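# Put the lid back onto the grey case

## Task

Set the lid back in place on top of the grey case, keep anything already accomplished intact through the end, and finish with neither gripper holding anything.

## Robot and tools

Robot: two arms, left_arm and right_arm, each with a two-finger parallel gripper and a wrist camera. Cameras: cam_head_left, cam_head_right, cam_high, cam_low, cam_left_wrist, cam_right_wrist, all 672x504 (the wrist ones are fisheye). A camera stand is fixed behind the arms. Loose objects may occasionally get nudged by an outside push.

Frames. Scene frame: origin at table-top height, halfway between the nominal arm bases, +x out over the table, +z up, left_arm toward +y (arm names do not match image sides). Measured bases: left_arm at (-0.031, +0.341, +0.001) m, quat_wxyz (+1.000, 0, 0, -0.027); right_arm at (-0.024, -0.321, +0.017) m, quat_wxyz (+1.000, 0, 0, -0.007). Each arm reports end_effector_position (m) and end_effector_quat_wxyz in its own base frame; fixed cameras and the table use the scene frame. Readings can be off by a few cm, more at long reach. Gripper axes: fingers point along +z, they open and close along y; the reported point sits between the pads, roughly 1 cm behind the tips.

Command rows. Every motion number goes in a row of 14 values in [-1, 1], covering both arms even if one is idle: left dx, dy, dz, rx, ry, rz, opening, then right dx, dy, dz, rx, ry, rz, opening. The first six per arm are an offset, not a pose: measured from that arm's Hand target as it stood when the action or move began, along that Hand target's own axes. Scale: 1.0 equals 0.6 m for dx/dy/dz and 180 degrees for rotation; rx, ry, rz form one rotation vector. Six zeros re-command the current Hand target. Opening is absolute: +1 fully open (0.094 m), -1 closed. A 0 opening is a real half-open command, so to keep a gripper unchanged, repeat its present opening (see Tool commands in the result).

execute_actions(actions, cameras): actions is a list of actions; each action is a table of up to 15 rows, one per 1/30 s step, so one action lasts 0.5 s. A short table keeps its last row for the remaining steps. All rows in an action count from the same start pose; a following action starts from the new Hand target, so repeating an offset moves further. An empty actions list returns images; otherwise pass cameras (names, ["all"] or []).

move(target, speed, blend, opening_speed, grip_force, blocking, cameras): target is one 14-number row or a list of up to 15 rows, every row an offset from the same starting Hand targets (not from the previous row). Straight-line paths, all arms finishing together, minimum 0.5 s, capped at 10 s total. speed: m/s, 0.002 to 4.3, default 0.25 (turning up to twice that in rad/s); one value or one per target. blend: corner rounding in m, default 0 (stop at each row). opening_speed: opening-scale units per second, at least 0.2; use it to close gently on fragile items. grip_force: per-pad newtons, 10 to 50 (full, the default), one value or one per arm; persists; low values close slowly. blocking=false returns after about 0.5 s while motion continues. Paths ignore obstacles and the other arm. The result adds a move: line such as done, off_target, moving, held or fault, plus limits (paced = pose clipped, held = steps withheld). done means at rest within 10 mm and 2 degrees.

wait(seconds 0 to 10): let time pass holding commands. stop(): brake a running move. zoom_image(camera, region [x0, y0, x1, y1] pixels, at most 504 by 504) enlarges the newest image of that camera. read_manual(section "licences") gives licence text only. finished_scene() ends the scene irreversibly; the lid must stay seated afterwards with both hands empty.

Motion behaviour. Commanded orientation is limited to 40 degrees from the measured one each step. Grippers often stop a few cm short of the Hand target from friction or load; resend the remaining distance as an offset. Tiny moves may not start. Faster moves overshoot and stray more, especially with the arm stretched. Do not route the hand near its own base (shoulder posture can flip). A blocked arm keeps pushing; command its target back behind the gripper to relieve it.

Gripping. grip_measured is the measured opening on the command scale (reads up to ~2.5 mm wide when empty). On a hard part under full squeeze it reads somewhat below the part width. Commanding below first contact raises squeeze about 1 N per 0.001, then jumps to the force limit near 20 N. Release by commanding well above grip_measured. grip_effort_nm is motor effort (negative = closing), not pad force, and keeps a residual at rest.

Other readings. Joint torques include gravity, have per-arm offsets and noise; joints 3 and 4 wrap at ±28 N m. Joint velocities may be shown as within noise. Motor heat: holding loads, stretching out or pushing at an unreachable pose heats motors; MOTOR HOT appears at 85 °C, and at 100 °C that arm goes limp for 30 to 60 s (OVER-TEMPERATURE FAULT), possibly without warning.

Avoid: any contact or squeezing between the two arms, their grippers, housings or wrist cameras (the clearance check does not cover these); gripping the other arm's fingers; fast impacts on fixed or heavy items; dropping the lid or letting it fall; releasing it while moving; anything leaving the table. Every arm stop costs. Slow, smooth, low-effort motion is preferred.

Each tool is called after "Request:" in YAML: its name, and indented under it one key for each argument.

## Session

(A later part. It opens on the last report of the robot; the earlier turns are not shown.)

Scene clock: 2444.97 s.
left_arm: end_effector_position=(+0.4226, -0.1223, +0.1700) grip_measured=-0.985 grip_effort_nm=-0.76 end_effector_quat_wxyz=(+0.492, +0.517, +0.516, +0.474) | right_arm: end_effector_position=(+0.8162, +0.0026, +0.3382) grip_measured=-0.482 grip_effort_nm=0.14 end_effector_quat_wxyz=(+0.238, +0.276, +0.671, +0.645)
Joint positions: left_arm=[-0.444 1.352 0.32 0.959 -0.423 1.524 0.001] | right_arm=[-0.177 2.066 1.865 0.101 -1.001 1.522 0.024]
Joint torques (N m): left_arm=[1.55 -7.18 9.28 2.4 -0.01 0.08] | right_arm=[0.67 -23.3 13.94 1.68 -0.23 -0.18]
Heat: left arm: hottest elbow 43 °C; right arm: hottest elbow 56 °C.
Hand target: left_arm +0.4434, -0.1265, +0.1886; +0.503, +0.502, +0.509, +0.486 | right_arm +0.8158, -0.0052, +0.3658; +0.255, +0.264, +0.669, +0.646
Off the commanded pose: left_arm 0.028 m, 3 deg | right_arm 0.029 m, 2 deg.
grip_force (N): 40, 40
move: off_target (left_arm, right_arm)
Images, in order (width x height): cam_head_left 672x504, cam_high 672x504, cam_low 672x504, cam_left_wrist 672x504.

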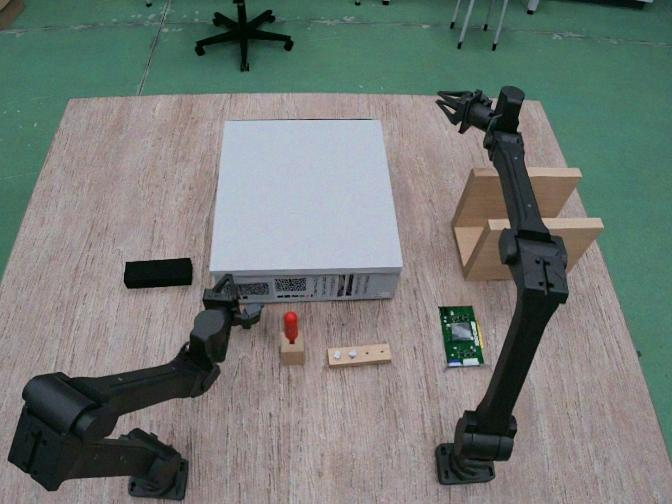

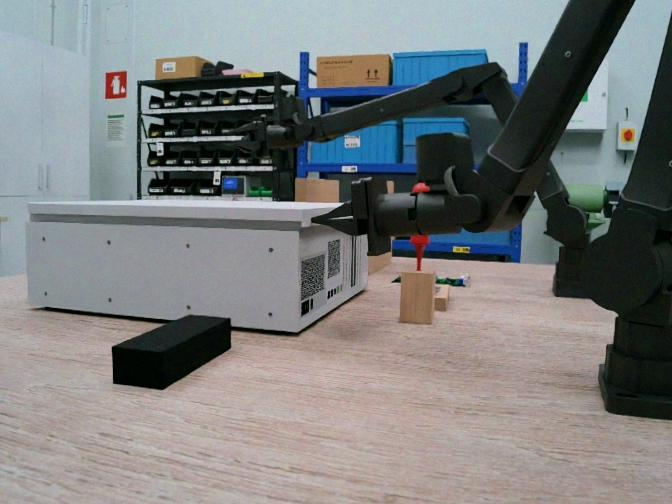

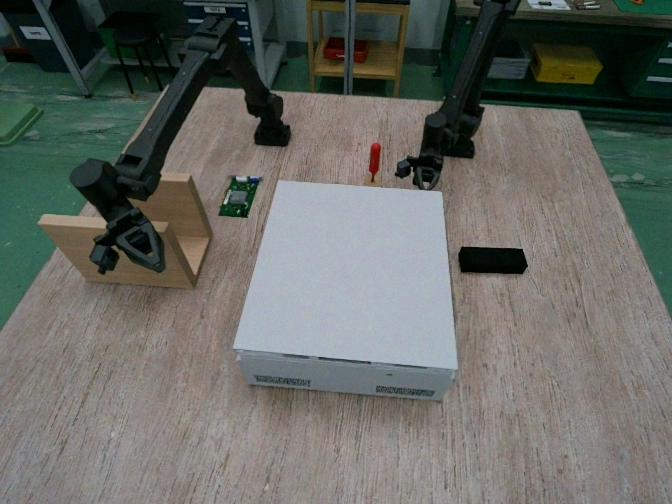

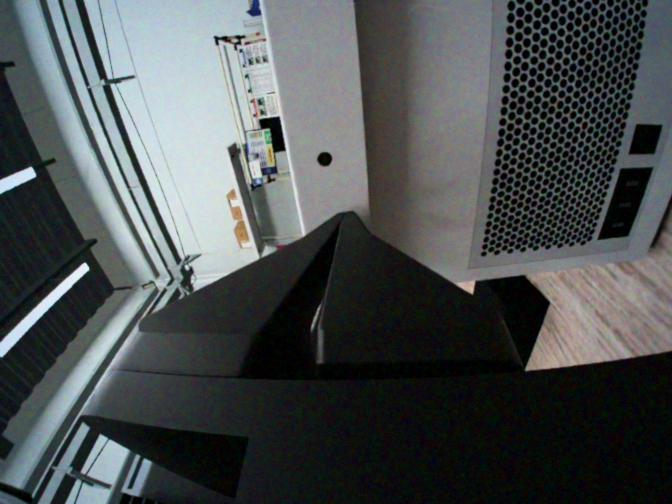

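Request:
move:
  target: [0, 0.003, 0.01, 0, 0, 0, -1.0, 0, 0, 0, 0, 0, 0, -0.48]
  speed: 0.03
  cameras: ["cam_high", "cam_low"]

Request:
zoom_image:
  camera: "cam_high"
  region: [285, 180, 385, 255]

Request:
zoom_image:
  camera: "cam_low"
  region: [420, 350, 470, 390]

Request:
zoom_image:
  camera: "cam_low"
  region: [225, 335, 275, 375]

Scene clock: 2453.63 s.
left_arm: end_effector_position=(+0.4279, -0.1218, +0.1703) grip_measured=-0.985 grip_effort_nm=-0.76 end_effector_quat_wxyz=(+0.492, +0.517, +0.516, +0.474) | right_arm: end_effector_position=(+0.8162, +0.0026, +0.3382) grip_measured=-0.482 grip_effort_nm=0.14 end_effector_quat_wxyz=(+0.238, +0.276, +0.671, +0.645)
Joint positions: left_arm=[-0.435 1.364 0.333 0.959 -0.415 1.524 0.001] | right_arm=[-0.177 2.066 1.865 0.101 -1.001 1.522 0.024]
Joint torques (N m): left_arm=[1.73 -7.82 9.5 2.07 0 0.07] | right_arm=[0.62 -23.24 13.9 1.69 -0.24 -0.19]
Heat: left arm: hottest elbow 43 °C; right arm: hottest elbow 56 °C.
Hand target: left_arm +0.4495, -0.1264, +0.1903; +0.503, +0.502, +0.509, +0.486 | right_arm +0.8158, -0.0052, +0.3658; +0.255, +0.264, +0.669, +0.646
Off the commanded pose: left_arm 0.030 m, 3 deg | right_arm 0.029 m, 2 deg.
grip_force (N): 40, 40
move: off_target (left_arm, right_arm)
Images, in order (width x height): cam_high 672x504, cam_low 672x504.

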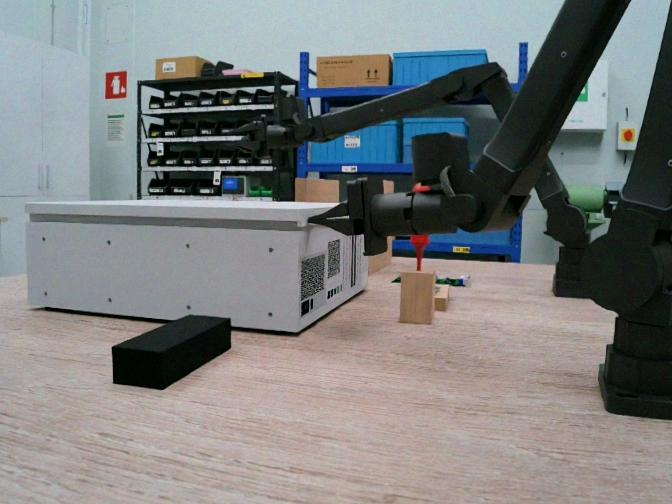

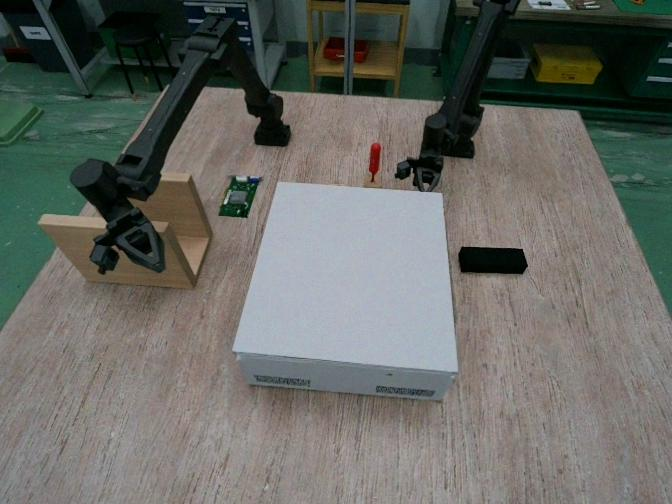

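Scaled by 5.040 from the camera's 672x504 image, which has a finer 960x720 frame.

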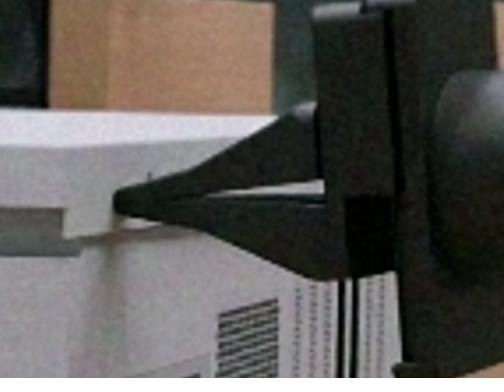

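Scaled by 10.080 from the camera's 672x504 image, which has a finer 960x720 frame.

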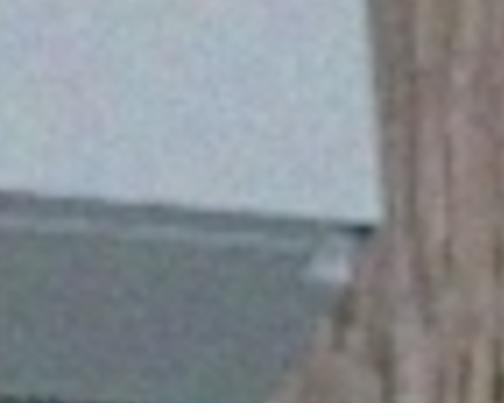

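Scaled by 10.080 from the camera's 672x504 image, which has a finer 960x720 frame.

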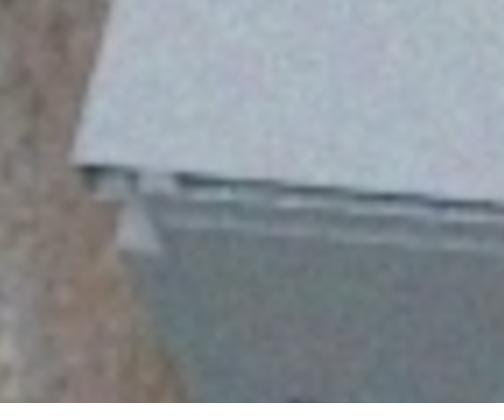

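Request:
move:
  target: [0, 0, -0.12, 0, 0, 0, -0.6, 0, 0, 0, 0, 0, 0, -0.48]
  speed: 0.12
  cameras: ["all"]

Request:
zoom_image:
  camera: "cam_high"
  region: [285, 180, 385, 255]

Request:
zoom_image:
  camera: "cam_head_left"
  region: [190, 90, 430, 320]

Request:
zoom_image:
  camera: "cam_high"
  region: [0, 160, 400, 340]

Request:
zoom_image:
  camera: "cam_low"
  region: [200, 290, 480, 410]

Request:
zoom_image:
  camera: "cam_right_wrist"
  region: [400, 80, 672, 360]

Scene clock: 2464.23 s.
left_arm: end_effector_position=(+0.3817, -0.1251, +0.1914) grip_measured=-0.602 grip_effort_nm=0.16 end_effector_quat_wxyz=(+0.504, +0.498, +0.513, +0.485) | right_arm: end_effector_position=(+0.8162, +0.0026, +0.3382) grip_measured=-0.482 grip_effort_nm=0.14 end_effector_quat_wxyz=(+0.238, +0.276, +0.671, +0.645)
Joint positions: left_arm=[-0.537 1.193 0.244 0.923 -0.531 1.524 0.019] | right_arm=[-0.177 2.066 1.865 0.101 -1.001 1.522 0.024]
Joint torques (N m): left_arm=[0.32 -8 5.3 1.52 -0.14 0.02] | right_arm=[0.5 -23.47 13.94 1.66 -0.23 -0.19]
Heat: left arm: hottest elbow 43 °C; right arm: hottest elbow 57 °C.
Hand target: left_arm +0.3775, -0.1256, +0.1918; +0.503, +0.502, +0.509, +0.486 | right_arm +0.8158, -0.0052, +0.3658; +0.255, +0.264, +0.669, +0.646
Off the commanded pose: left_arm 0.004 m, 1 deg | right_arm 0.029 m, 2 deg.
grip_force (N): 40, 40
move: off_target (right_arm)

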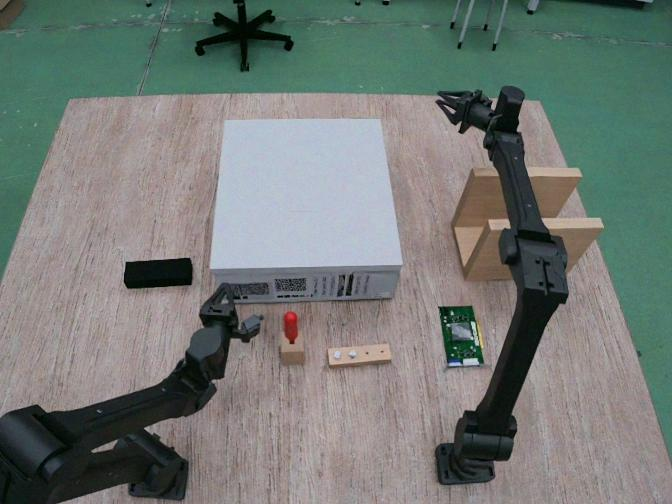

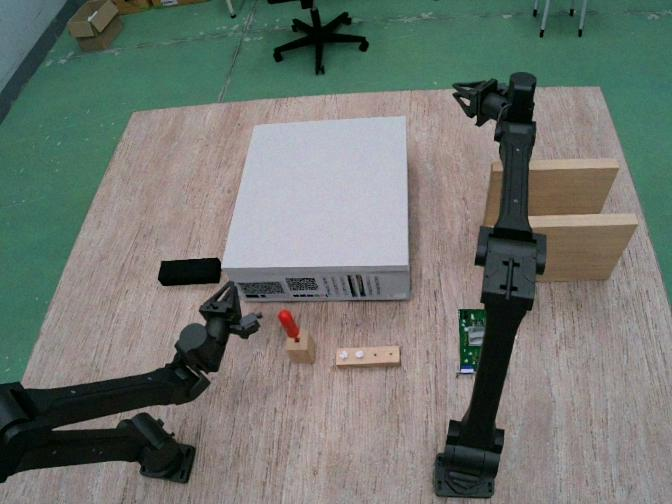

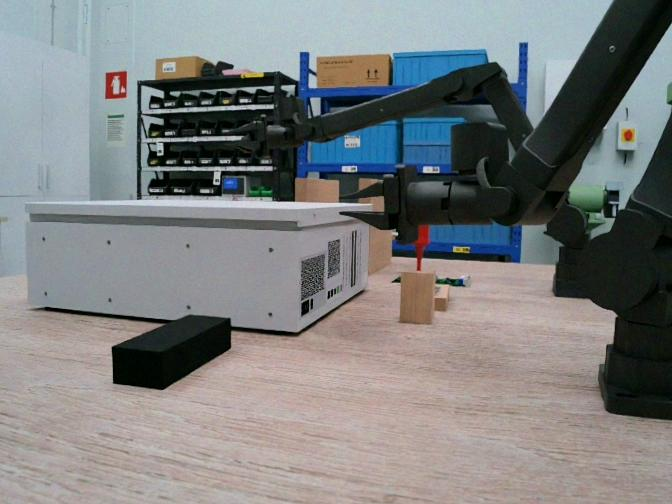

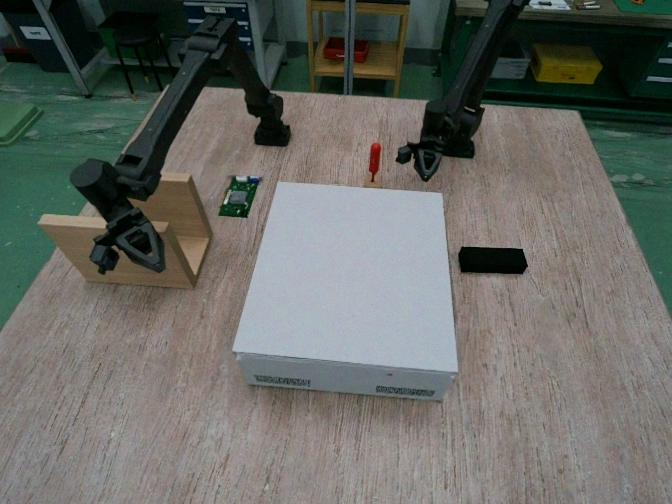

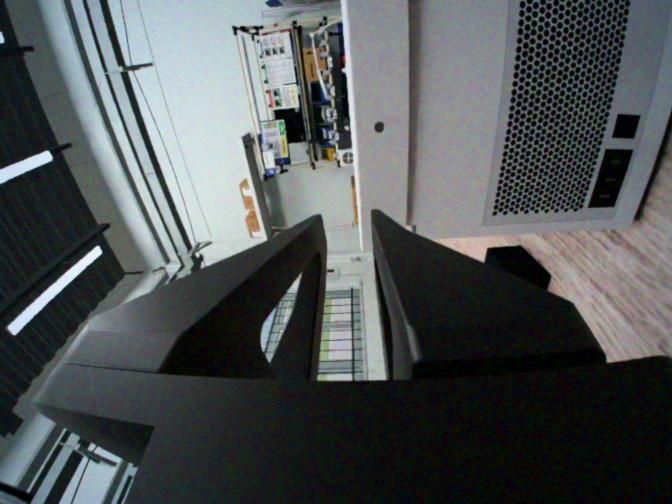

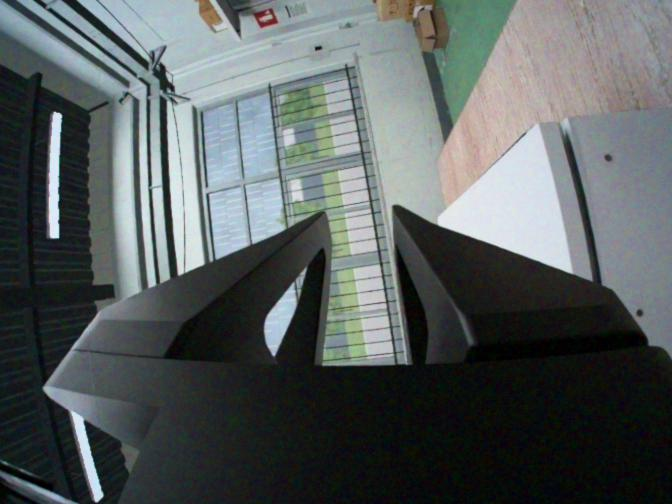

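Scaled by 5.040 from the camera's 672x504 image, which has a finer 960x720 frame.

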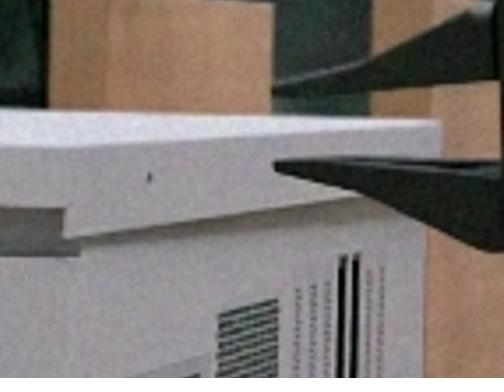

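Scaled by 2.100 from the camera's 672x504 image, which has a finer 960x720 frame.

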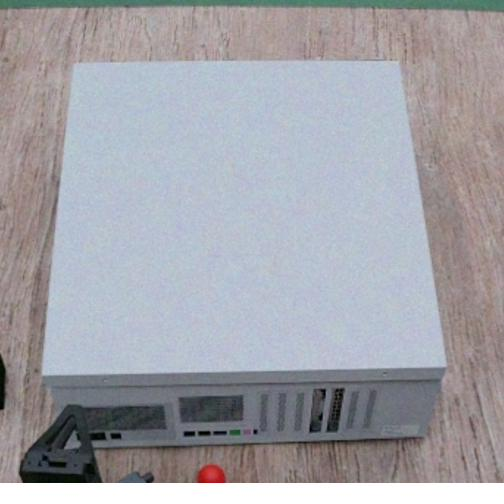

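Scaled by 1.260 from the camera's 672x504 image, which has a finer 960x720 frame.

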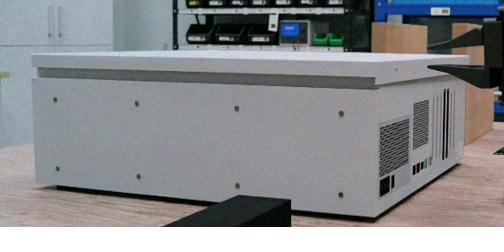

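Scaled by 1.800 from the camera's 672x504 image, which has a finer 960x720 frame.

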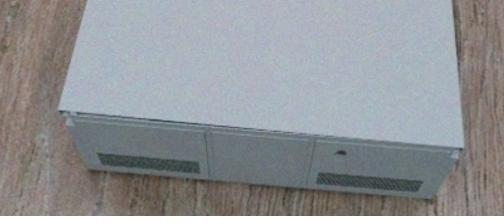

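Scaled by 1.800 from the camera's 672x504 image, which has a finer 960x720 frame.

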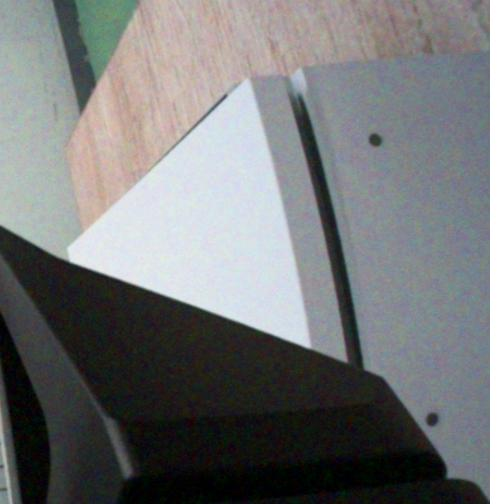

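Request:
finished_scene:

The scene is finished: the task was done.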